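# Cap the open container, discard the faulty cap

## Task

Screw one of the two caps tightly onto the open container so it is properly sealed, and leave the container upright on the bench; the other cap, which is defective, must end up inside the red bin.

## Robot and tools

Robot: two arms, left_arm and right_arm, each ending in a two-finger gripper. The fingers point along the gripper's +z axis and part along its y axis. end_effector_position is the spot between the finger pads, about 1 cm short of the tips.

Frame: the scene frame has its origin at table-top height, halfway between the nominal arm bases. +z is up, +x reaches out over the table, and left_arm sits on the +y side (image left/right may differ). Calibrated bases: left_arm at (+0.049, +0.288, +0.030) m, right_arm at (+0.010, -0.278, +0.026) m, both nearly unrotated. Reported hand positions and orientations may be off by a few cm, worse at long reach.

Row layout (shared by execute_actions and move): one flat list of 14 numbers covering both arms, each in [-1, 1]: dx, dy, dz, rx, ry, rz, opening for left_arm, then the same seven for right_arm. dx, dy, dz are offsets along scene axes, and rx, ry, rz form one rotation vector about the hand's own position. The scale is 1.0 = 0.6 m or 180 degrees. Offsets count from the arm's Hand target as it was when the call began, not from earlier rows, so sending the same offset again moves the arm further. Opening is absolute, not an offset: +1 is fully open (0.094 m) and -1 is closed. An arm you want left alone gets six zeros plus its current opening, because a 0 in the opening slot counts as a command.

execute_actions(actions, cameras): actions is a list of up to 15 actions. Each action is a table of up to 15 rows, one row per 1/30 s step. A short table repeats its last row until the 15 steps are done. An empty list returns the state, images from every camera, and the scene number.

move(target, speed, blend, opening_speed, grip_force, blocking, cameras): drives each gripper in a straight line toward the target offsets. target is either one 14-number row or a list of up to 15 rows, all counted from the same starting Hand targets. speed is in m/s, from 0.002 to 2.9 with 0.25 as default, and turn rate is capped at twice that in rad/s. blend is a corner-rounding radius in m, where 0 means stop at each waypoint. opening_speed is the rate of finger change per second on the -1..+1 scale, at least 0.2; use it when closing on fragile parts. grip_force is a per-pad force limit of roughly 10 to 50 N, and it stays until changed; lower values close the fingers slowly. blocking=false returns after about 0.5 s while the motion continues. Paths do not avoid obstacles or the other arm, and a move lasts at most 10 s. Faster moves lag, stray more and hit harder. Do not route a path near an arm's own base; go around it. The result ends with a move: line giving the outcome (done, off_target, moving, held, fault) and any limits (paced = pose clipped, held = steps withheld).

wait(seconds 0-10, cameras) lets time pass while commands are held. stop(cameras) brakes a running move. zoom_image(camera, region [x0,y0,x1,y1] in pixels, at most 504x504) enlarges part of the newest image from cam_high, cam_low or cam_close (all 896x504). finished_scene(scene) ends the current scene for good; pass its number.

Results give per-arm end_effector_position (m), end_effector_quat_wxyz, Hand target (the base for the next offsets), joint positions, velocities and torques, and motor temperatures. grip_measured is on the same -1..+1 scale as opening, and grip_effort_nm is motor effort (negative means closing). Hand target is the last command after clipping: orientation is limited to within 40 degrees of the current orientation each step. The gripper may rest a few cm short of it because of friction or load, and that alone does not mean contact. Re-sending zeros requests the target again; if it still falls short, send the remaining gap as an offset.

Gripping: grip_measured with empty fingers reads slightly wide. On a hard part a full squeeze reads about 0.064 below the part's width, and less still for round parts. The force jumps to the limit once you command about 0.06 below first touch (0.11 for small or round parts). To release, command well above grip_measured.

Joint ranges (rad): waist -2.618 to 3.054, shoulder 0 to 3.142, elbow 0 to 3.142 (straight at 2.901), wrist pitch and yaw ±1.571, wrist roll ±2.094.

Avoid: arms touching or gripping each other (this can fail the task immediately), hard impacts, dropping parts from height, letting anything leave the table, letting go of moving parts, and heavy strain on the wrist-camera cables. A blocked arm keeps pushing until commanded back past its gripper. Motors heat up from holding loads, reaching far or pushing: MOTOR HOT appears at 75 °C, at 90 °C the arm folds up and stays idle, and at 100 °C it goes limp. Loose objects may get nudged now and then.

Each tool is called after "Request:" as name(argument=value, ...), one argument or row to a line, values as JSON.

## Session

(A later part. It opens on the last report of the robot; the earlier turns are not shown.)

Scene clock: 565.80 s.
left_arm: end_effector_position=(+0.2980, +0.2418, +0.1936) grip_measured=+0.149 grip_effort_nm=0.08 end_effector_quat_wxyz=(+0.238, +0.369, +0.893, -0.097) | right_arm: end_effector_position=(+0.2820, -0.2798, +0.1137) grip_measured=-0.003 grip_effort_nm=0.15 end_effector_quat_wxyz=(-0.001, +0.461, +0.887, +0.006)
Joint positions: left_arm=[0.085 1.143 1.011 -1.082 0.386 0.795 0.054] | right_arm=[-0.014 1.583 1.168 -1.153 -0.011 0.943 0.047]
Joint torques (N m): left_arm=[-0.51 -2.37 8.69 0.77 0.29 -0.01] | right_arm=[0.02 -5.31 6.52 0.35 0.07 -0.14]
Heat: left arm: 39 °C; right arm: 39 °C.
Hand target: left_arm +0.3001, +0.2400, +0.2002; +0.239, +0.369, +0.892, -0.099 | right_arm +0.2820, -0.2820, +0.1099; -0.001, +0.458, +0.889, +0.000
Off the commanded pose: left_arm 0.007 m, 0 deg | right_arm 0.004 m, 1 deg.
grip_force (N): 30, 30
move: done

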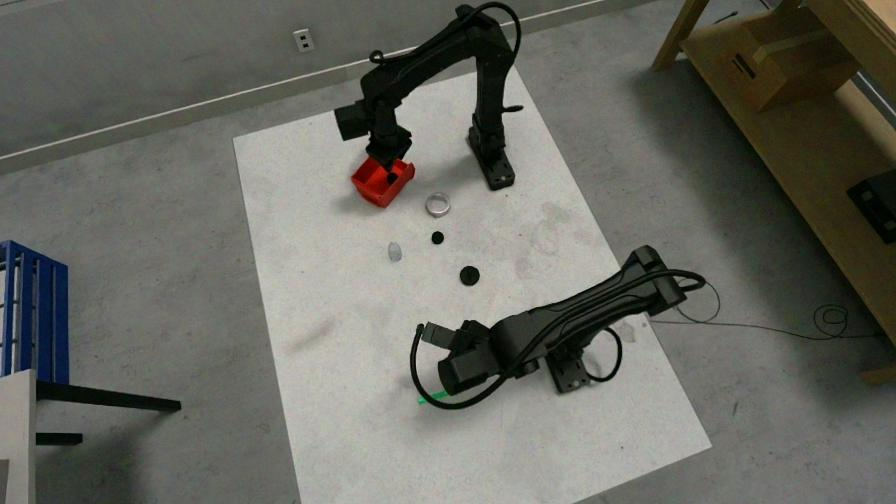

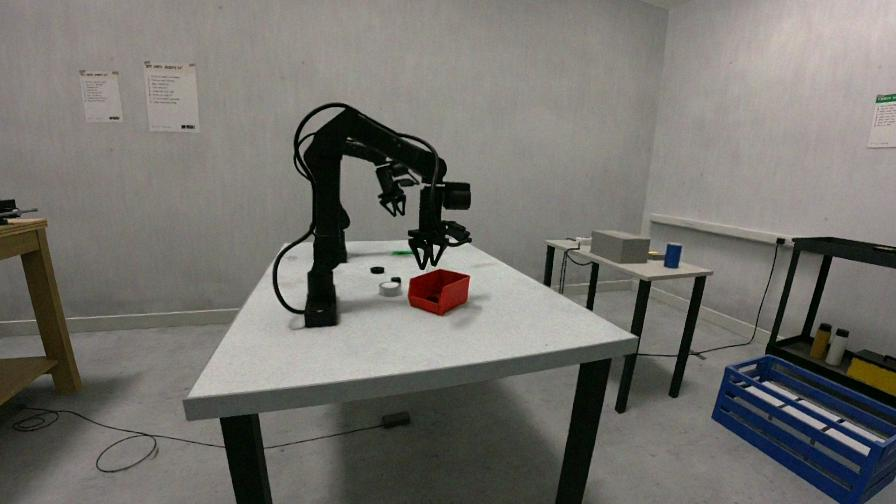

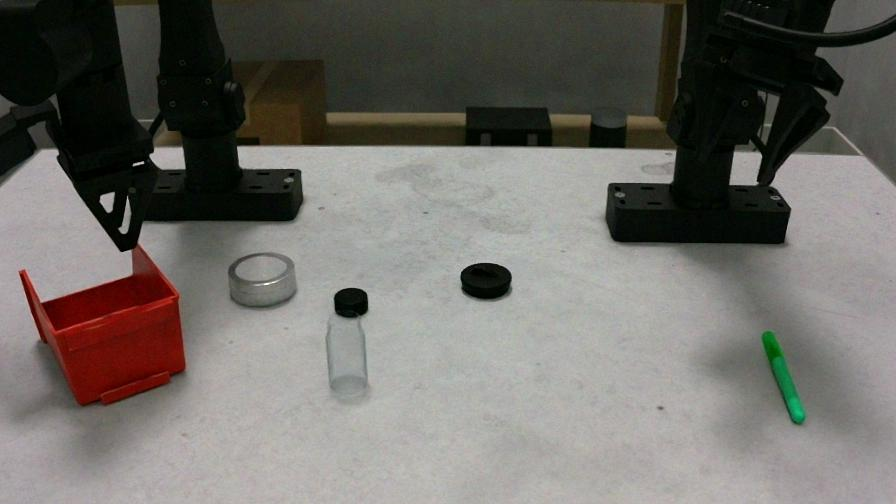

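Request:
move(
  target=[0,0,0,0,0,0,0.15,0.0233,-0.025,-0.02,0,0,0,0.0],
  speed=0.15,
  cameras=["all"],
)

Request:
zoom_image(
  camera="cam_low",
  region=[390, 220, 490, 320],
)

Request:
zoom_image(
  camera="cam_close",
  region=[10, 150, 210, 420],
)

Request:
zoom_image(
  camera="cam_high",
  region=[330, 120, 450, 240],
)

Scene clock: 569.23 s.
left_arm: end_effector_position=(+0.2980, +0.2418, +0.1936) grip_measured=+0.149 grip_effort_nm=0.08 end_effector_quat_wxyz=(+0.238, +0.369, +0.893, -0.097) | right_arm: end_effector_position=(+0.2906, -0.2931, +0.0986) grip_measured=-0.003 grip_effort_nm=0.15 end_effector_quat_wxyz=(-0.007, +0.460, +0.888, +0.003)
Joint positions: left_arm=[0.085 1.143 1.011 -1.082 0.386 0.795 0.054] | right_arm=[-0.061 1.641 1.168 -1.108 -0.011 0.892 0.047]
Joint torques (N m): left_arm=[-0.44 -2.4 8.76 0.78 0.28 -0.02] | right_arm=[-0.34 -5.34 8.17 0.35 0.05 -0.15]
Heat: left arm: 39 °C; right arm: 39 °C.
Hand target: left_arm +0.3001, +0.2400, +0.2002; +0.239, +0.369, +0.892, -0.099 | right_arm +0.2961, -0.2970, +0.0979; +0.000, +0.458, +0.889, +0.000
Off the commanded pose: left_arm 0.007 m, 0 deg | right_arm 0.007 m, 1 deg.
grip_force (N): 30, 30
move: done

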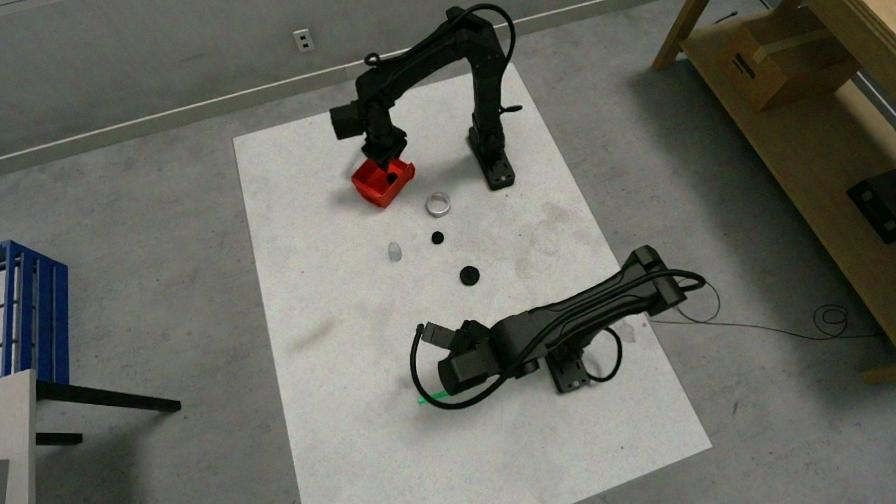

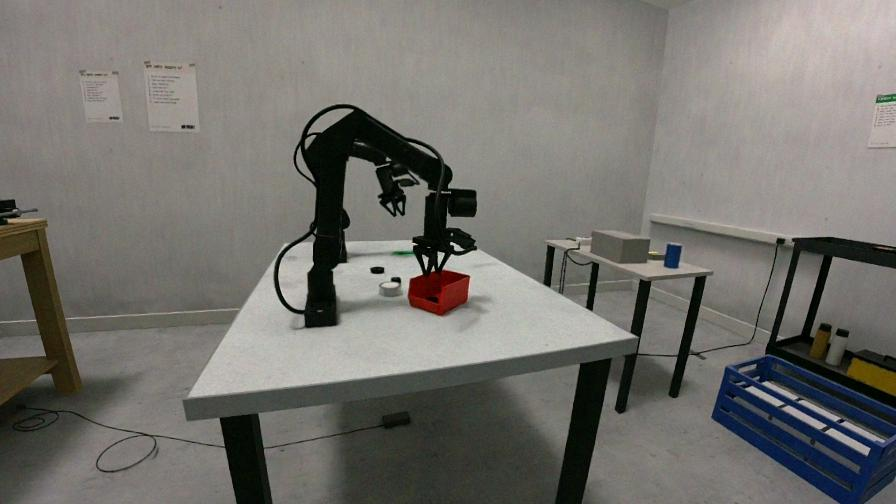

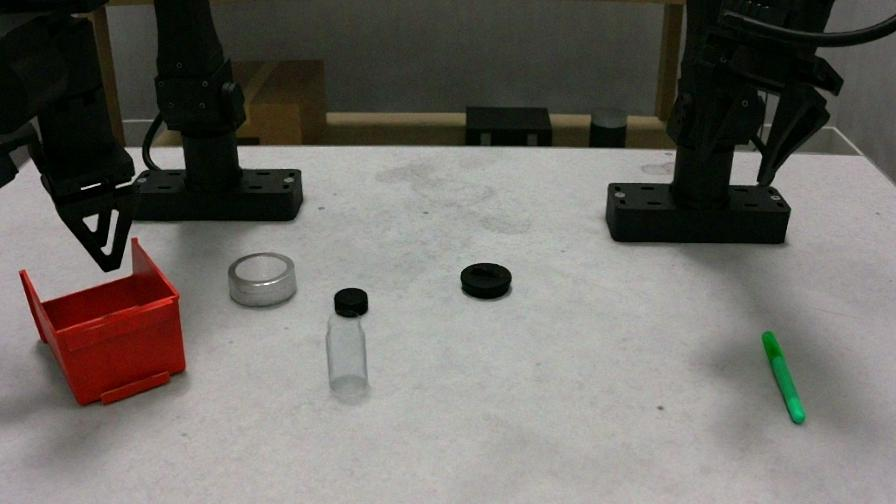

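Scaled by 5.040 from the camera's 896x504 image, which has a finer 1280x720 frame.

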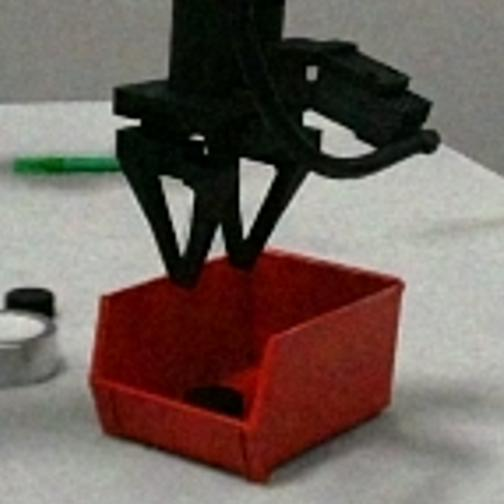

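Scaled by 1.867 from the camera's 896x504 image, which has a finer 1280x720 frame.

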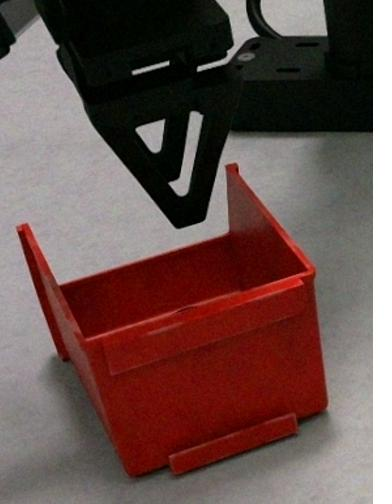

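Scaled by 4.200 from the camera's 896x504 image, which has a finer 1280x720 frame.

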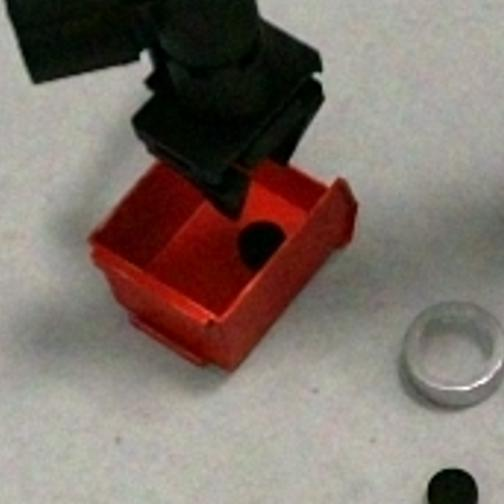

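Request:
move(
  target=[0,0,0,0,0,0,0.15,-0.002,0.002,-0.095,0,0,0,0.0],
  speed=0.12,
  cameras=["all"],
)

Request:
zoom_image(
  camera="cam_low",
  region=[390, 220, 490, 320],
)

Request:
zoom_image(
  camera="cam_close",
  region=[10, 150, 210, 420],
)

Request:
zoom_image(
  camera="cam_high",
  region=[330, 120, 450, 240],
)

Scene clock: 572.93 s.
left_arm: end_effector_position=(+0.2980, +0.2418, +0.1936) grip_measured=+0.149 grip_effort_nm=0.08 end_effector_quat_wxyz=(+0.238, +0.369, +0.893, -0.097) | right_arm: end_effector_position=(+0.2967, -0.2935, +0.0463) grip_measured=-0.003 grip_effort_nm=0.15 end_effector_quat_wxyz=(+0.002, +0.459, +0.888, +0.007)
Joint positions: left_arm=[0.085 1.143 1.011 -1.082 0.386 0.795 0.054] | right_arm=[-0.061 1.714 1.029 -0.877 -0.011 0.892 0.047]
Joint torques (N m): left_arm=[-0.49 -2.36 8.76 0.8 0.26 -0.03] | right_arm=[-0.08 -5.76 5.82 0.37 0.07 -0.11]
Heat: left arm: 39 °C; right arm: 38 °C.
Hand target: left_arm +0.3001, +0.2400, +0.2002; +0.239, +0.369, +0.892, -0.099 | right_arm +0.2948, -0.2958, +0.0409; +0.000, +0.458, +0.889, +0.000
Off the commanded pose: left_arm 0.007 m, 0 deg | right_arm 0.006 m, 1 deg.
grip_force (N): 30, 30
move: done

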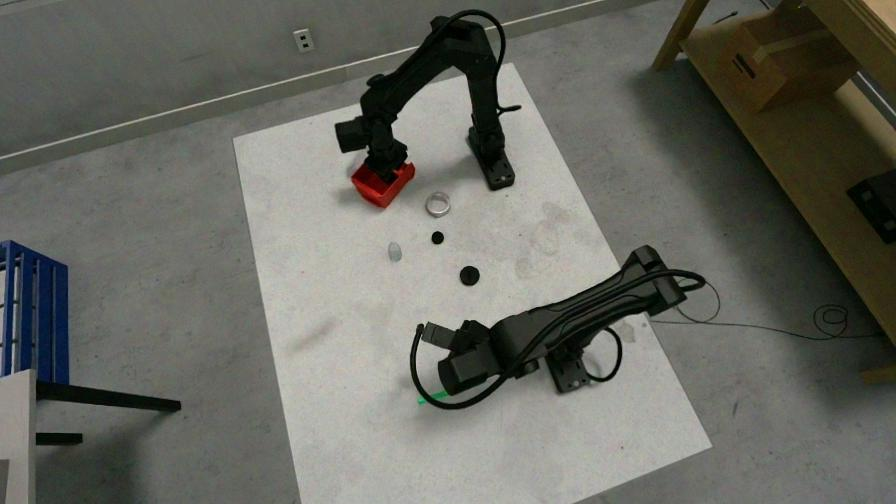

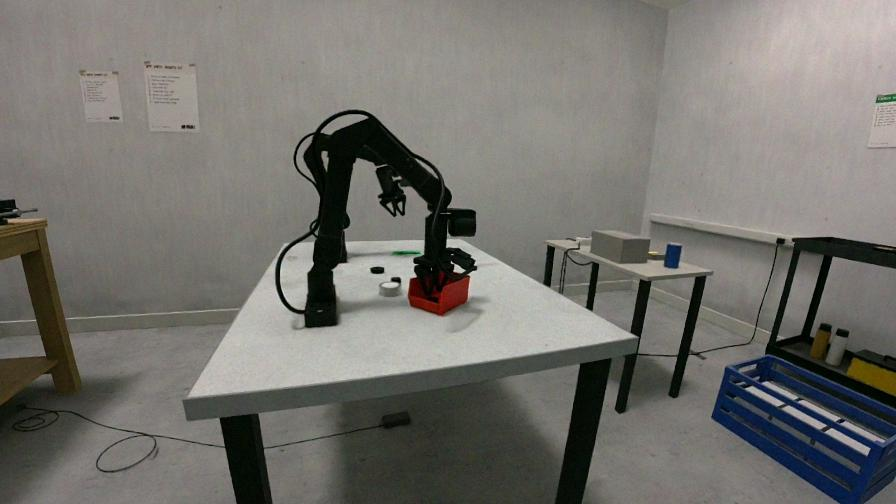

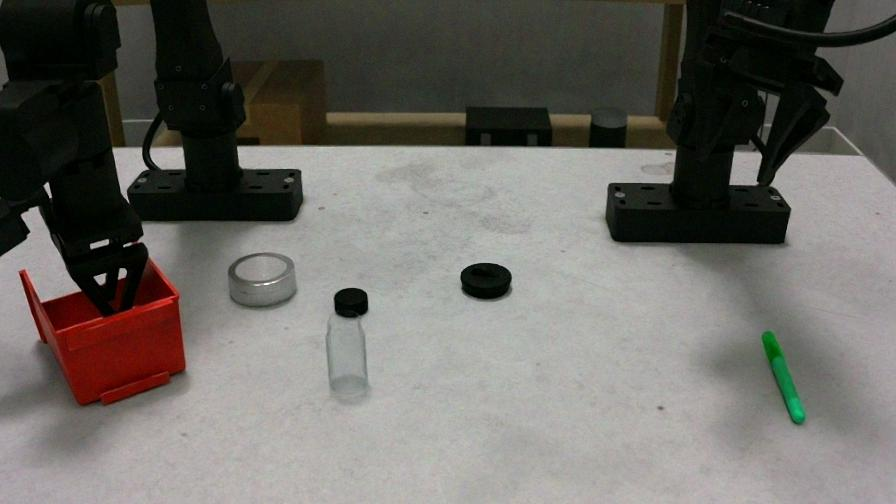

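Scaled by 5.040 from the camera's 896x504 image, which has a finer 1280x720 frame.

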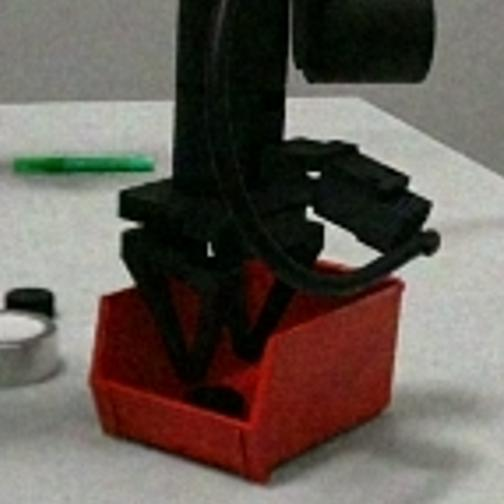

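Scaled by 1.867 from the camera's 896x504 image, which has a finer 1280x720 frame.

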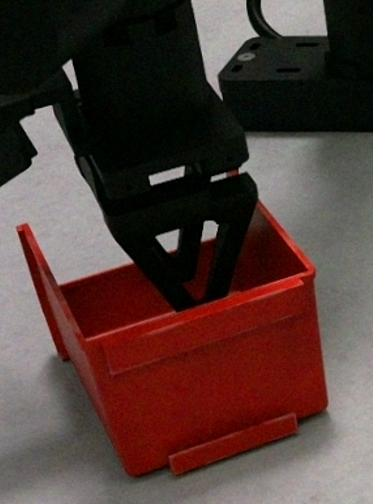

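Scaled by 4.200 from the camera's 896x504 image, which has a finer 1280x720 frame.

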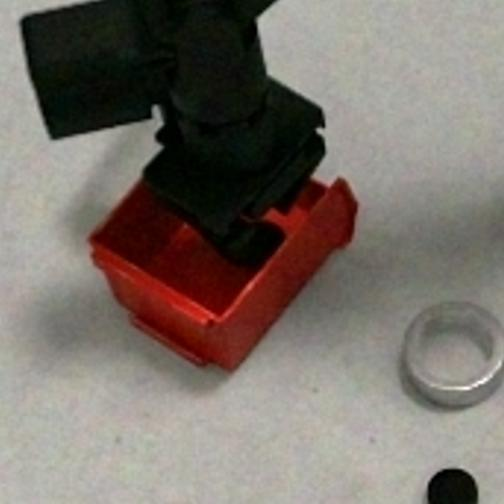

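Request:
move(
  target=[0,0,0,0,0,0,0.15,-0.002,0,-0.03,0,0,0,0.0],
  speed=0.08,
)

Scene clock: 574.57 s.
left_arm: end_effector_position=(+0.2980, +0.2418, +0.1936) grip_measured=+0.149 grip_effort_nm=0.08 end_effector_quat_wxyz=(+0.238, +0.369, +0.893, -0.097) | right_arm: end_effector_position=(+0.2969, -0.2935, +0.0293) grip_measured=-0.003 grip_effort_nm=0.15 end_effector_quat_wxyz=(+0.004, +0.459, +0.888, +0.008)
Joint positions: left_arm=[0.085 1.143 1.011 -1.082 0.386 0.795 0.054] | right_arm=[-0.061 1.742 0.986 -0.802 -0.011 0.892 0.047]
Joint torques (N m): left_arm=[-0.46 -2.43 8.66 0.78 0.25 0] | right_arm=[-0.08 -5.6 5.41 0.38 0.08 -0.11]
Heat: left arm: 39 °C; right arm: 38 °C.
Hand target: left_arm +0.3001, +0.2400, +0.2002; +0.239, +0.369, +0.892, -0.099 | right_arm +0.2936, -0.2958, +0.0229; +0.000, +0.458, +0.889, +0.000
Off the commanded pose: left_arm 0.007 m, 0 deg | right_arm 0.008 m, 1 deg.
grip_force (N): 30, 30
move: done

Request:
move(
  target=[
    [0,0,0,0,0,0,0.15,0,0,-0.007,0,0,0,0.0],
    [0,0,0,0,0,0,0.15,0,0,-0.007,0,0,0,-0.45],
  ],
  speed=0.08,
  opening_speed=0.6,
  cameras=["cam_low"],
)

Request:
zoom_image(
  camera="cam_low",
  region=[390, 220, 490, 320],
)

Scene clock: 577.17 s.
left_arm: end_effector_position=(+0.2980, +0.2418, +0.1936) grip_measured=+0.149 grip_effort_nm=0.08 end_effector_quat_wxyz=(+0.238, +0.369, +0.893, -0.097) | right_arm: end_effector_position=(+0.2976, -0.2936, +0.0256) grip_measured=-0.325 grip_effort_nm=-0.63 end_effector_quat_wxyz=(+0.005, +0.459, +0.888, +0.008)
Joint positions: left_arm=[0.085 1.143 1.011 -1.082 0.386 0.795 0.054] | right_arm=[-0.061 1.75 0.978 -0.784 -0.011 0.892 0.032]
Joint torques (N m): left_arm=[-0.53 -2.37 8.69 0.76 0.26 -0.02] | right_arm=[-0.1 -5.6 5.22 0.38 0.08 -0.09]
Heat: left arm: 39 °C; right arm: 38 °C.
Hand target: left_arm +0.3001, +0.2400, +0.2002; +0.239, +0.369, +0.892, -0.099 | right_arm +0.2937, -0.2958, +0.0187; +0.000, +0.458, +0.889, +0.000
Off the commanded pose: left_arm 0.007 m, 0 deg | right_arm 0.008 m, 1 deg.
grip_force (N): 30, 30
move: done
Images, in order (width x height): cam_low 896x504.

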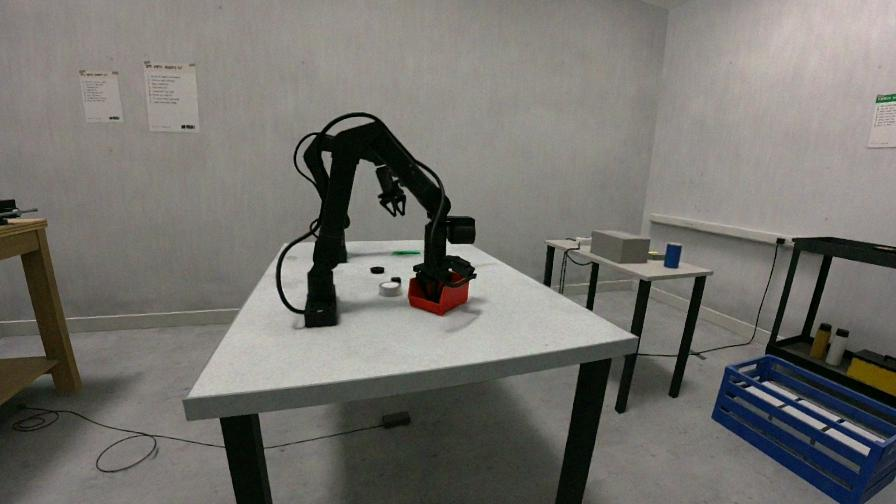

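Scaled by 5.040 from the camera's 896x504 image, which has a finer 1280x720 frame.

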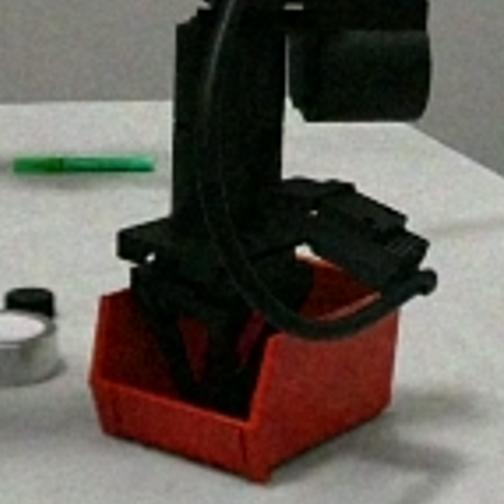

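Request:
move(
  target=[
    [0,0,0,0,0,0,0.15,-0.003,0.003,0.23,0,0,0,-0.45],
    [0,0,0,0,0,0,0.15,0.01,0.2,0.3,0,0,0.581,-0.45],
  ],
  speed=[0.2,0.35],
  blend=[0.02,0],
  cameras=["all"],
)

Request:
zoom_image(
  camera="cam_close",
  region=[150, 50, 400, 300],
)

Scene clock: 592.07 s.
left_arm: end_effector_position=(+0.2980, +0.2418, +0.1936) grip_measured=+0.149 grip_effort_nm=0.08 end_effector_quat_wxyz=(+0.238, +0.369, +0.893, -0.097) | right_arm: end_effector_position=(+0.2948, -0.1784, +0.1946) grip_measured=-0.326 grip_effort_nm=-0.65 end_effector_quat_wxyz=(-0.005, -0.416, +0.909, +0.002)
Joint positions: left_arm=[0.085 1.143 1.011 -1.082 0.386 0.795 0.054] | right_arm=[0.335 1.706 1.622 -1.497 -0.002 -0.524 0.032]
Joint torques (N m): left_arm=[-0.44 -2.4 8.72 0.77 0.3 -0.02] | right_arm=[0.43 -5.78 10.5 0.15 0.01 -0.2]
Heat: left arm: 39 °C; right arm: 37 °C.
Hand target: left_arm +0.3001, +0.2400, +0.2002; +0.239, +0.369, +0.892, -0.099 | right_arm +0.2997, -0.1758, +0.1987; +0.000, -0.423, +0.906, +0.000
Off the commanded pose: left_arm 0.007 m, 0 deg | right_arm 0.007 m, 1 deg.
grip_force (N): 30, 30
move: done

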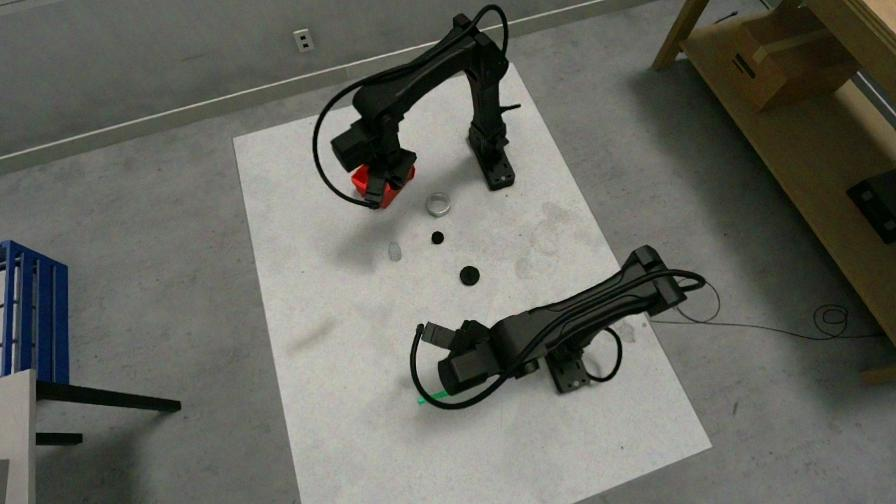

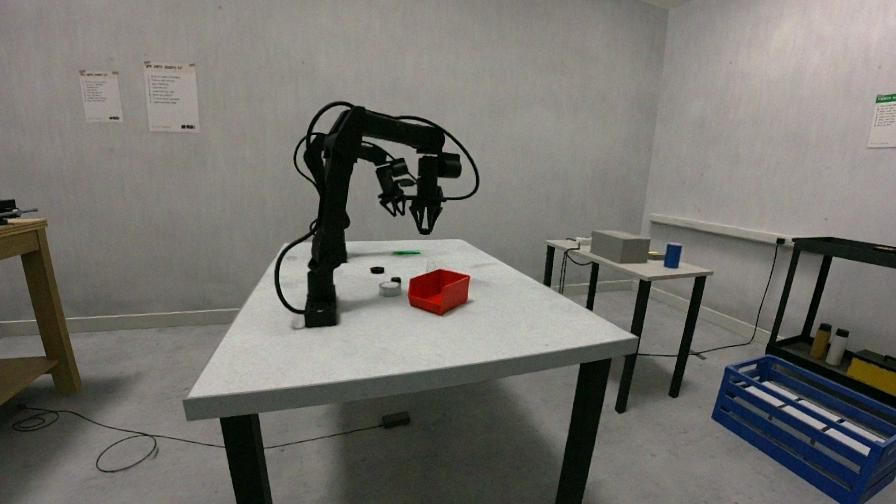

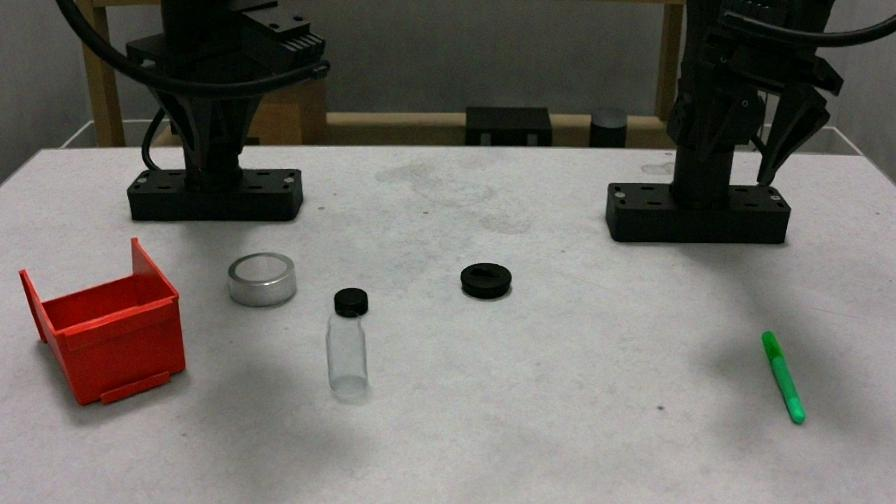

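Scaled by 2.016 from the camera's 896x504 image, which has a finer 1280x720 frame.

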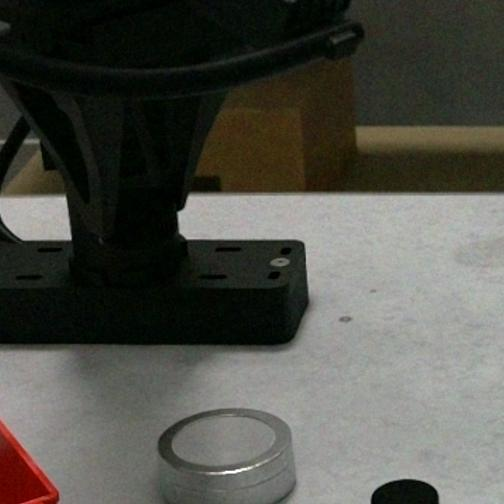

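Request:
move(
  target=[
    [0.0667,-0.0667,-0.05,-0.1964,-0.1964,0,0.15,0,0,0,0,0,0,-0.45],
    [0.0917,-0.2167,-0.0833,-0.2456,-0.1564,-0.1292,0.15,0,0,0,0,0,0,-0.45],
    [0.0883,-0.35,-0.1333,-0.2996,-0.1003,-0.2709,0.15,0,0,0,0,0,0,-0.45],
  ],
  speed=0.35,
  blend=[0.02,0.02,0],
  cameras=["all"],
)

Scene clock: 598.13 s.
left_arm: end_effector_position=(+0.3529, +0.0311, +0.1205) grip_measured=+0.149 grip_effort_nm=0.08 end_effector_quat_wxyz=(+0.450, +0.554, +0.487, -0.503) | right_arm: end_effector_position=(+0.2947, -0.1784, +0.1946) grip_measured=-0.326 grip_effort_nm=-0.65 end_effector_quat_wxyz=(-0.005, -0.416, +0.909, +0.002)
Joint positions: left_arm=[-0.239 2.022 0.813 0.575 1.42 0.637 0.054] | right_arm=[0.335 1.706 1.622 -1.498 -0.002 -0.525 0.032]
Joint torques (N m): left_arm=[-0.23 -9.54 5.74 1.04 0.56 0.11] | right_arm=[0.4 -5.83 10.47 0.15 -0.02 -0.17]
Heat: left arm: 39 °C; right arm: 37 °C.
Hand target: left_arm +0.3532, +0.0301, +0.1203; +0.443, +0.556, +0.484, -0.510 | right_arm +0.2996, -0.1758, +0.1987; +0.000, -0.423, +0.906, +0.000
Off the commanded pose: left_arm 0.001 m, 1 deg | right_arm 0.007 m, 1 deg.
grip_force (N): 30, 30
move: done

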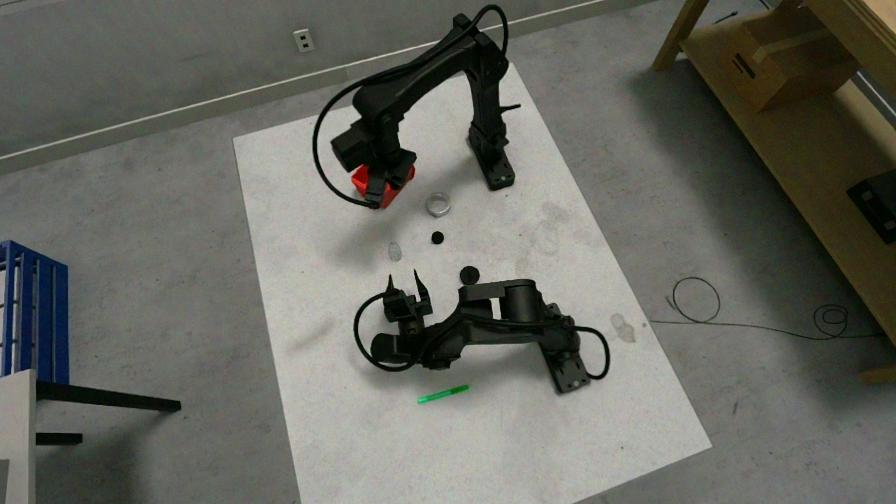

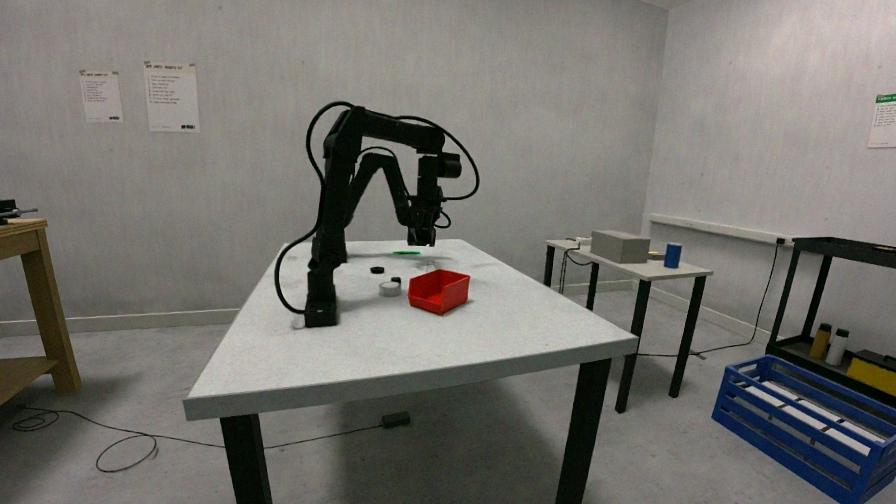

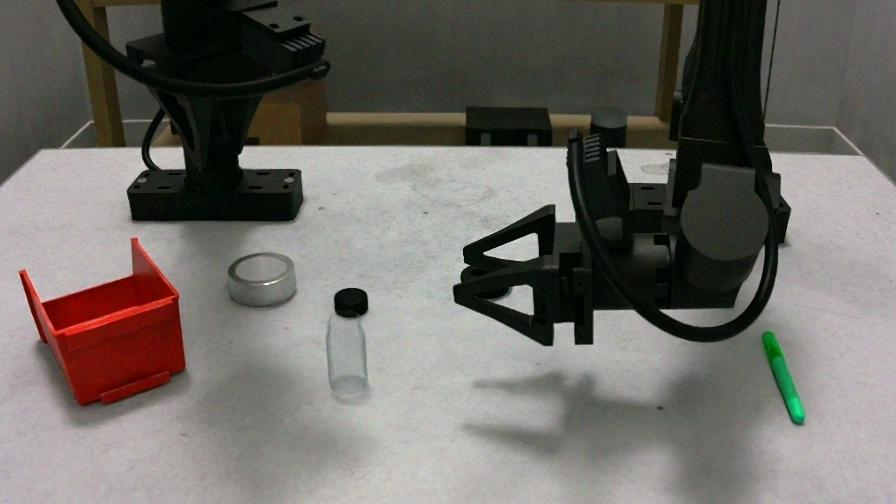

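Request:
move(
  target=[0,0,-0.13,0,0,0,0.15,0,0,0,0,0,0,-0.45],
  speed=0.15,
  cameras=["cam_close"],
)

Scene clock: 600.37 s.
left_arm: end_effector_position=(+0.3555, +0.0304, +0.0498) grip_measured=+0.149 grip_effort_nm=0.08 end_effector_quat_wxyz=(+0.449, +0.560, +0.484, -0.500) | right_arm: end_effector_position=(+0.2947, -0.1784, +0.1946) grip_measured=-0.326 grip_effort_nm=-0.65 end_effector_quat_wxyz=(-0.005, -0.416, +0.909, +0.002)
Joint positions: left_arm=[-0.239 2.288 0.849 0.734 1.422 0.719 0.054] | right_arm=[0.335 1.706 1.622 -1.498 -0.002 -0.525 0.032]
Joint torques (N m): left_arm=[-0.02 -8.65 4 1.32 0.54 -0.01] | right_arm=[0.39 -5.76 10.54 0.12 -0.01 -0.17]
Heat: left arm: 39 °C; right arm: 37 °C.
Hand target: left_arm +0.3532, +0.0301, +0.0422; +0.443, +0.556, +0.484, -0.510 | right_arm +0.2996, -0.1758, +0.1987; +0.000, -0.423, +0.906, +0.000
Off the commanded pose: left_arm 0.008 m, 1 deg | right_arm 0.007 m, 1 deg.
grip_force (N): 30, 30
move: done
Images, in order (width x height): cam_close 896x504.

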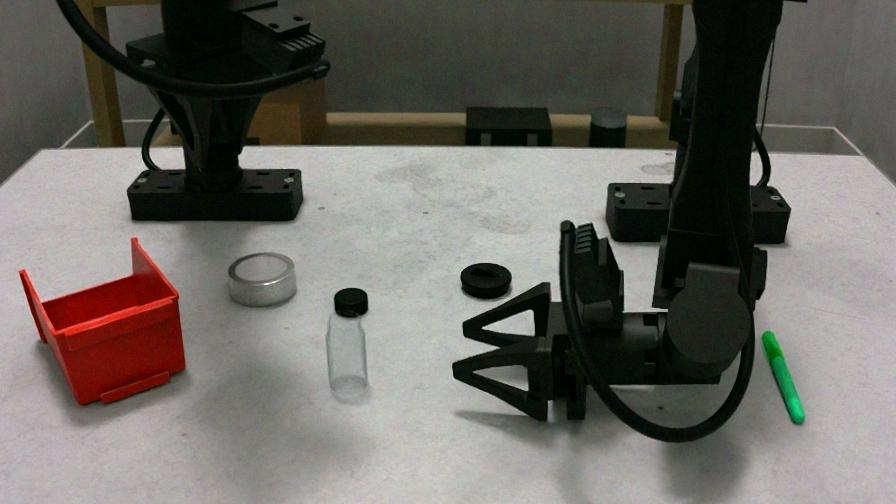

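Request:
move(
  target=[-0.002,0,-0.022,0,0,0,0.15,0,0,0,0,0,0,-0.45],
  speed=0.1,
  cameras=["cam_close"],
)

Request:
zoom_image(
  camera="cam_close",
  region=[300, 220, 760, 480],
)

Scene clock: 602.20 s.
left_arm: end_effector_position=(+0.3552, +0.0302, +0.0411) grip_measured=+0.149 grip_effort_nm=0.08 end_effector_quat_wxyz=(+0.456, +0.565, +0.474, -0.499) | right_arm: end_effector_position=(+0.2947, -0.1784, +0.1946) grip_measured=-0.326 grip_effort_nm=-0.65 end_effector_quat_wxyz=(-0.005, -0.416, +0.909, +0.002)
Joint positions: left_arm=[-0.239 2.334 0.854 0.803 1.431 0.714 0.054] | right_arm=[0.335 1.706 1.622 -1.498 -0.002 -0.525 0.032]
Joint torques (N m): left_arm=[-0.17 -8.28 3.51 1.21 0.44 -0.07] | right_arm=[0.43 -5.82 10.48 0.13 0 -0.16]
Heat: left arm: 39 °C; right arm: 37 °C.
Hand target: left_arm +0.3520, +0.0301, +0.0290; +0.443, +0.556, +0.484, -0.510 | right_arm +0.2996, -0.1758, +0.1987; +0.000, -0.423, +0.906, +0.000
Off the commanded pose: left_arm 0.013 m, 2 deg | right_arm 0.007 m, 1 deg.
grip_force (N): 30, 30
move: off_target (left_arm)
Images, in order (width x height): cam_close 896x504.

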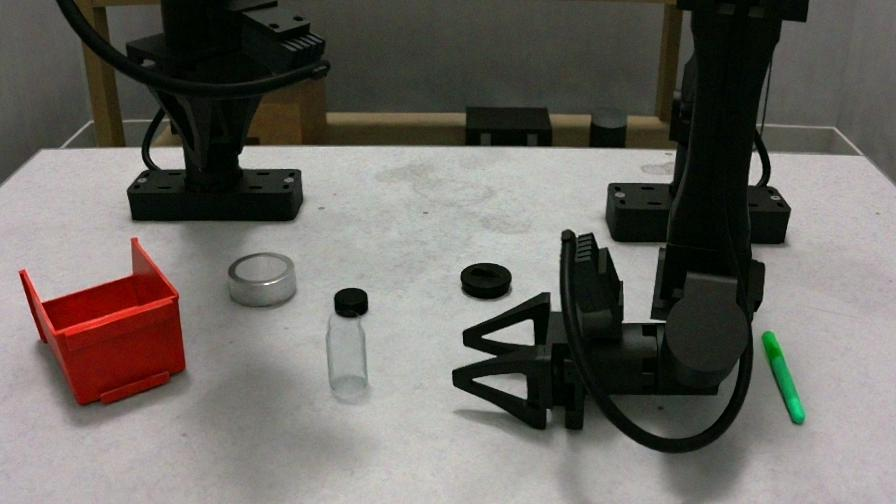

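Scaled by 1.096 from the camera's 896x504 image, which has a finer 1280x720 frame.

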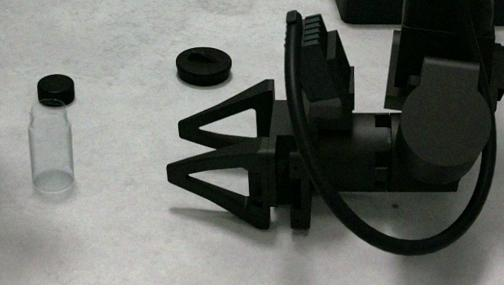

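Request:
move(
  target=[-0.0108,-0.11,0.003,0,0,0,0.15,0,0,0,0,0,0,-0.45],
  speed=0.12,
  cameras=["all"],
)

Request:
zoom_image(
  camera="cam_close",
  region=[280, 240, 520, 460],
)

Request:
zoom_image(
  camera="cam_high",
  region=[330, 200, 500, 340],
)

Scene clock: 605.27 s.
left_arm: end_effector_position=(+0.3468, -0.0366, +0.0444) grip_measured=+0.149 grip_effort_nm=0.08 end_effector_quat_wxyz=(+0.452, +0.562, +0.474, -0.506) | right_arm: end_effector_position=(+0.2947, -0.1784, +0.1946) grip_measured=-0.326 grip_effort_nm=-0.65 end_effector_quat_wxyz=(-0.005, -0.416, +0.909, +0.002)
Joint positions: left_arm=[-0.428 2.43 0.888 1.267 1.272 0.292 0.054] | right_arm=[0.335 1.706 1.622 -1.498 -0.002 -0.525 0.032]
Joint torques (N m): left_arm=[-0.12 -8.83 3.47 1.61 0.2 0.02] | right_arm=[0.46 -5.78 10.52 0.13 0 -0.16]
Heat: left arm: 39 °C; right arm: 37 °C.
Hand target: left_arm +0.3455, -0.0360, +0.0309; +0.443, +0.556, +0.484, -0.510 | right_arm +0.2996, -0.1758, +0.1987; +0.000, -0.423, +0.906, +0.000
Off the commanded pose: left_arm 0.014 m, 2 deg | right_arm 0.007 m, 1 deg.
grip_force (N): 30, 30
move: off_target (left_arm)

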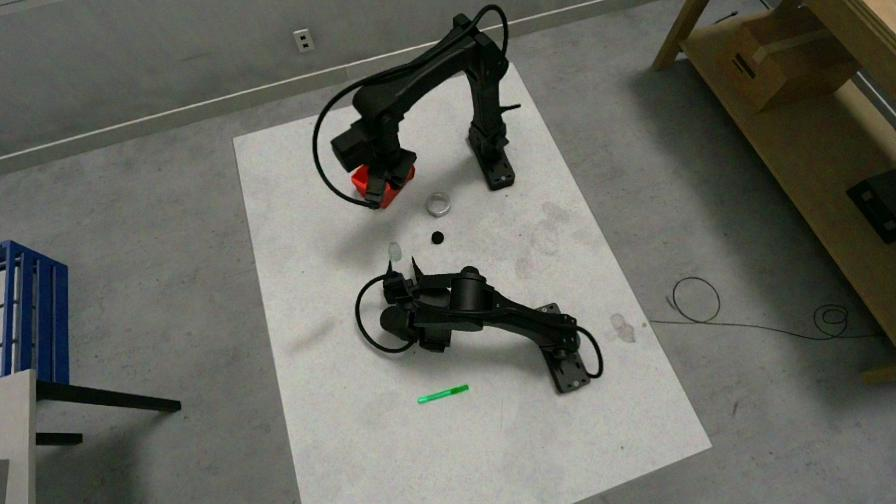

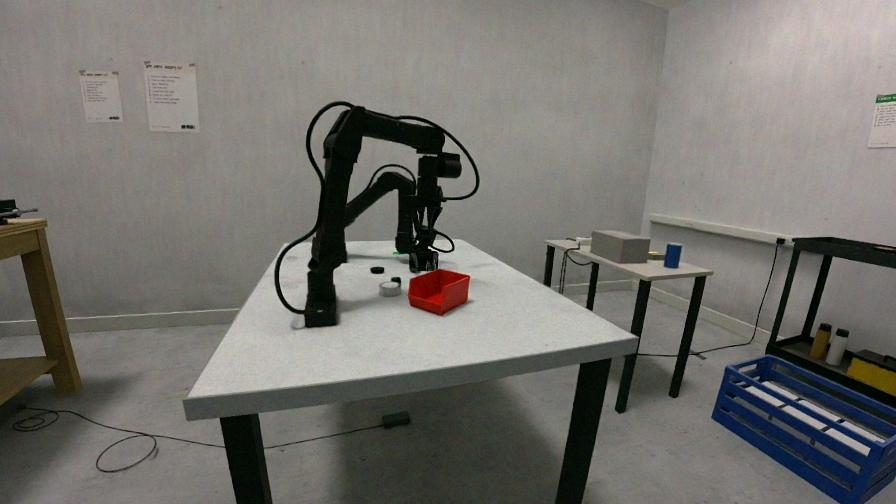

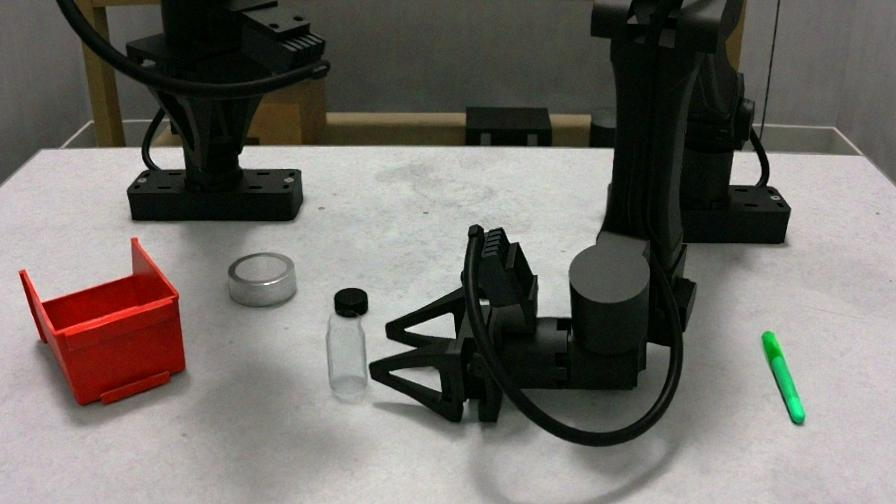

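Scaled by 2.100 from the camera's 896x504 image, which has a finer 1280x720 frame.

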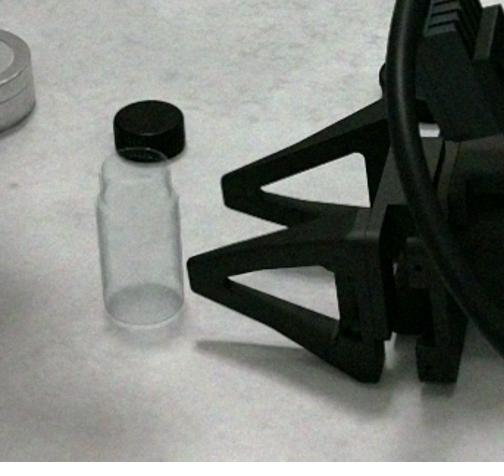

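Scaled by 2.965 from the camera's 896x504 image, which has a finer 1280x720 frame.

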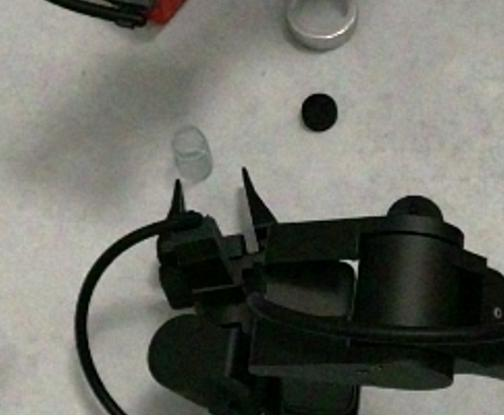

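Request:
move(
  target=[0.0133,0,0,0,0,0,0.15,0,0,0,0,0,0,-0.45],
  speed=0.1,
  cameras=["cam_high","cam_close"],
)

Request:
zoom_image(
  camera="cam_close",
  region=[280, 240, 520, 460],
)

Request:
zoom_image(
  camera="cam_high",
  region=[350, 210, 450, 310],
)

Scene clock: 608.43 s.
left_arm: end_effector_position=(+0.3535, -0.0379, +0.0450) grip_measured=+0.149 grip_effort_nm=0.08 end_effector_quat_wxyz=(+0.457, +0.562, +0.471, -0.503) | right_arm: end_effector_position=(+0.2947, -0.1784, +0.1946) grip_measured=-0.326 grip_effort_nm=-0.65 end_effector_quat_wxyz=(-0.005, -0.416, +0.909, +0.002)
Joint positions: left_arm=[-0.424 2.44 0.914 1.264 1.271 0.291 0.054] | right_arm=[0.335 1.706 1.622 -1.498 -0.002 -0.525 0.032]
Joint torques (N m): left_arm=[0.51 -9.17 3.95 1.36 0.23 0.04] | right_arm=[0.43 -5.75 10.54 0.15 -0.01 -0.18]
Heat: left arm: 38 °C; right arm: 37 °C.
Hand target: left_arm +0.3535, -0.0360, +0.0308; +0.443, +0.556, +0.484, -0.510 | right_arm +0.2996, -0.1758, +0.1987; +0.000, -0.423, +0.906, +0.000
Off the commanded pose: left_arm 0.014 m, 2 deg | right_arm 0.007 m, 1 deg.
grip_force (N): 30, 30
move: off_target (left_arm)
Images, in order (width x height): cam_high 896x504, cam_close 896x504.

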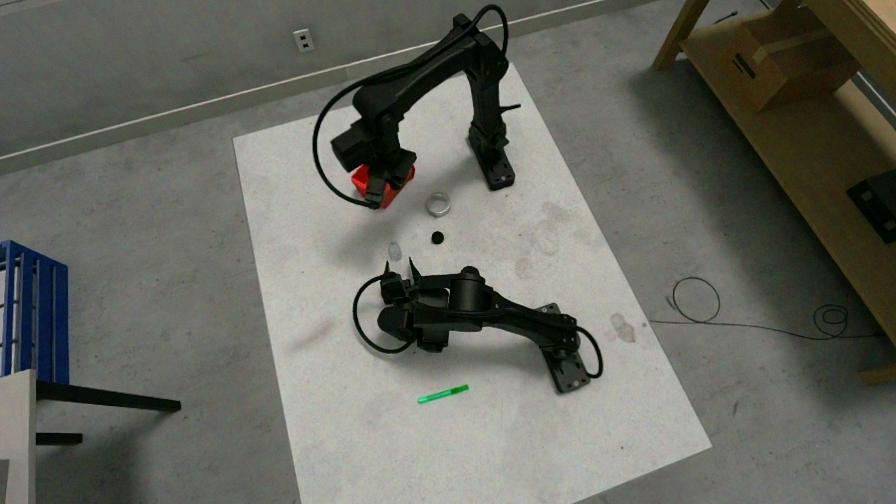

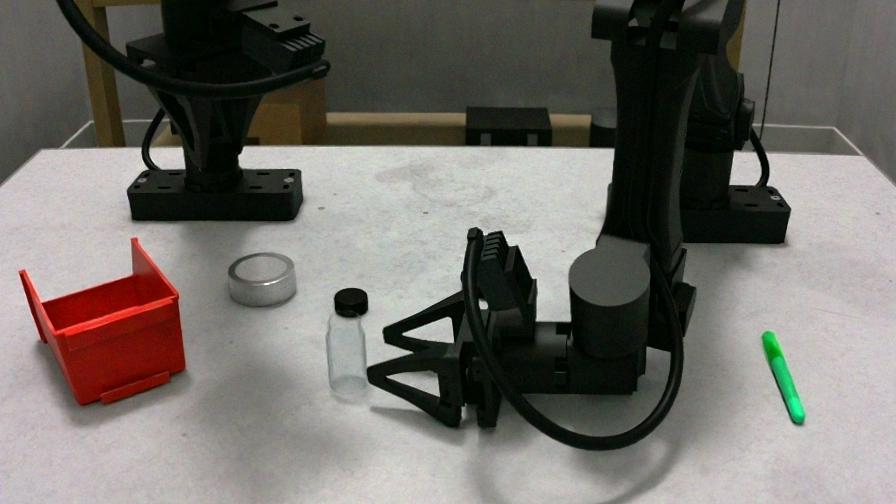

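Scaled by 2.100 from the camera's 896x504 image, which has a finer 1280x720 frame.

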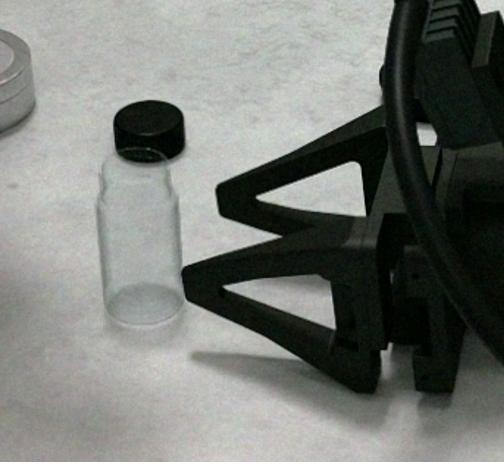

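Scaled by 5.040 from the camera's 896x504 image, which has a finer 1280x720 frame.

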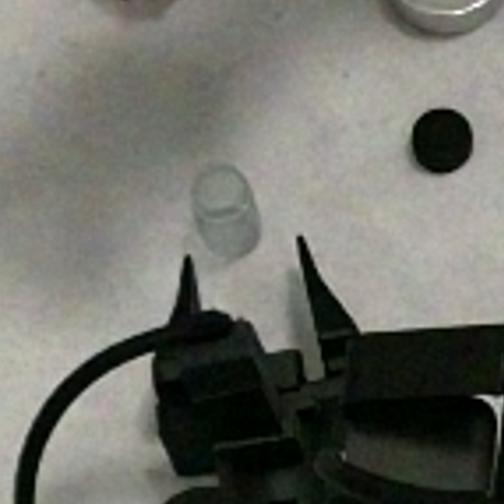

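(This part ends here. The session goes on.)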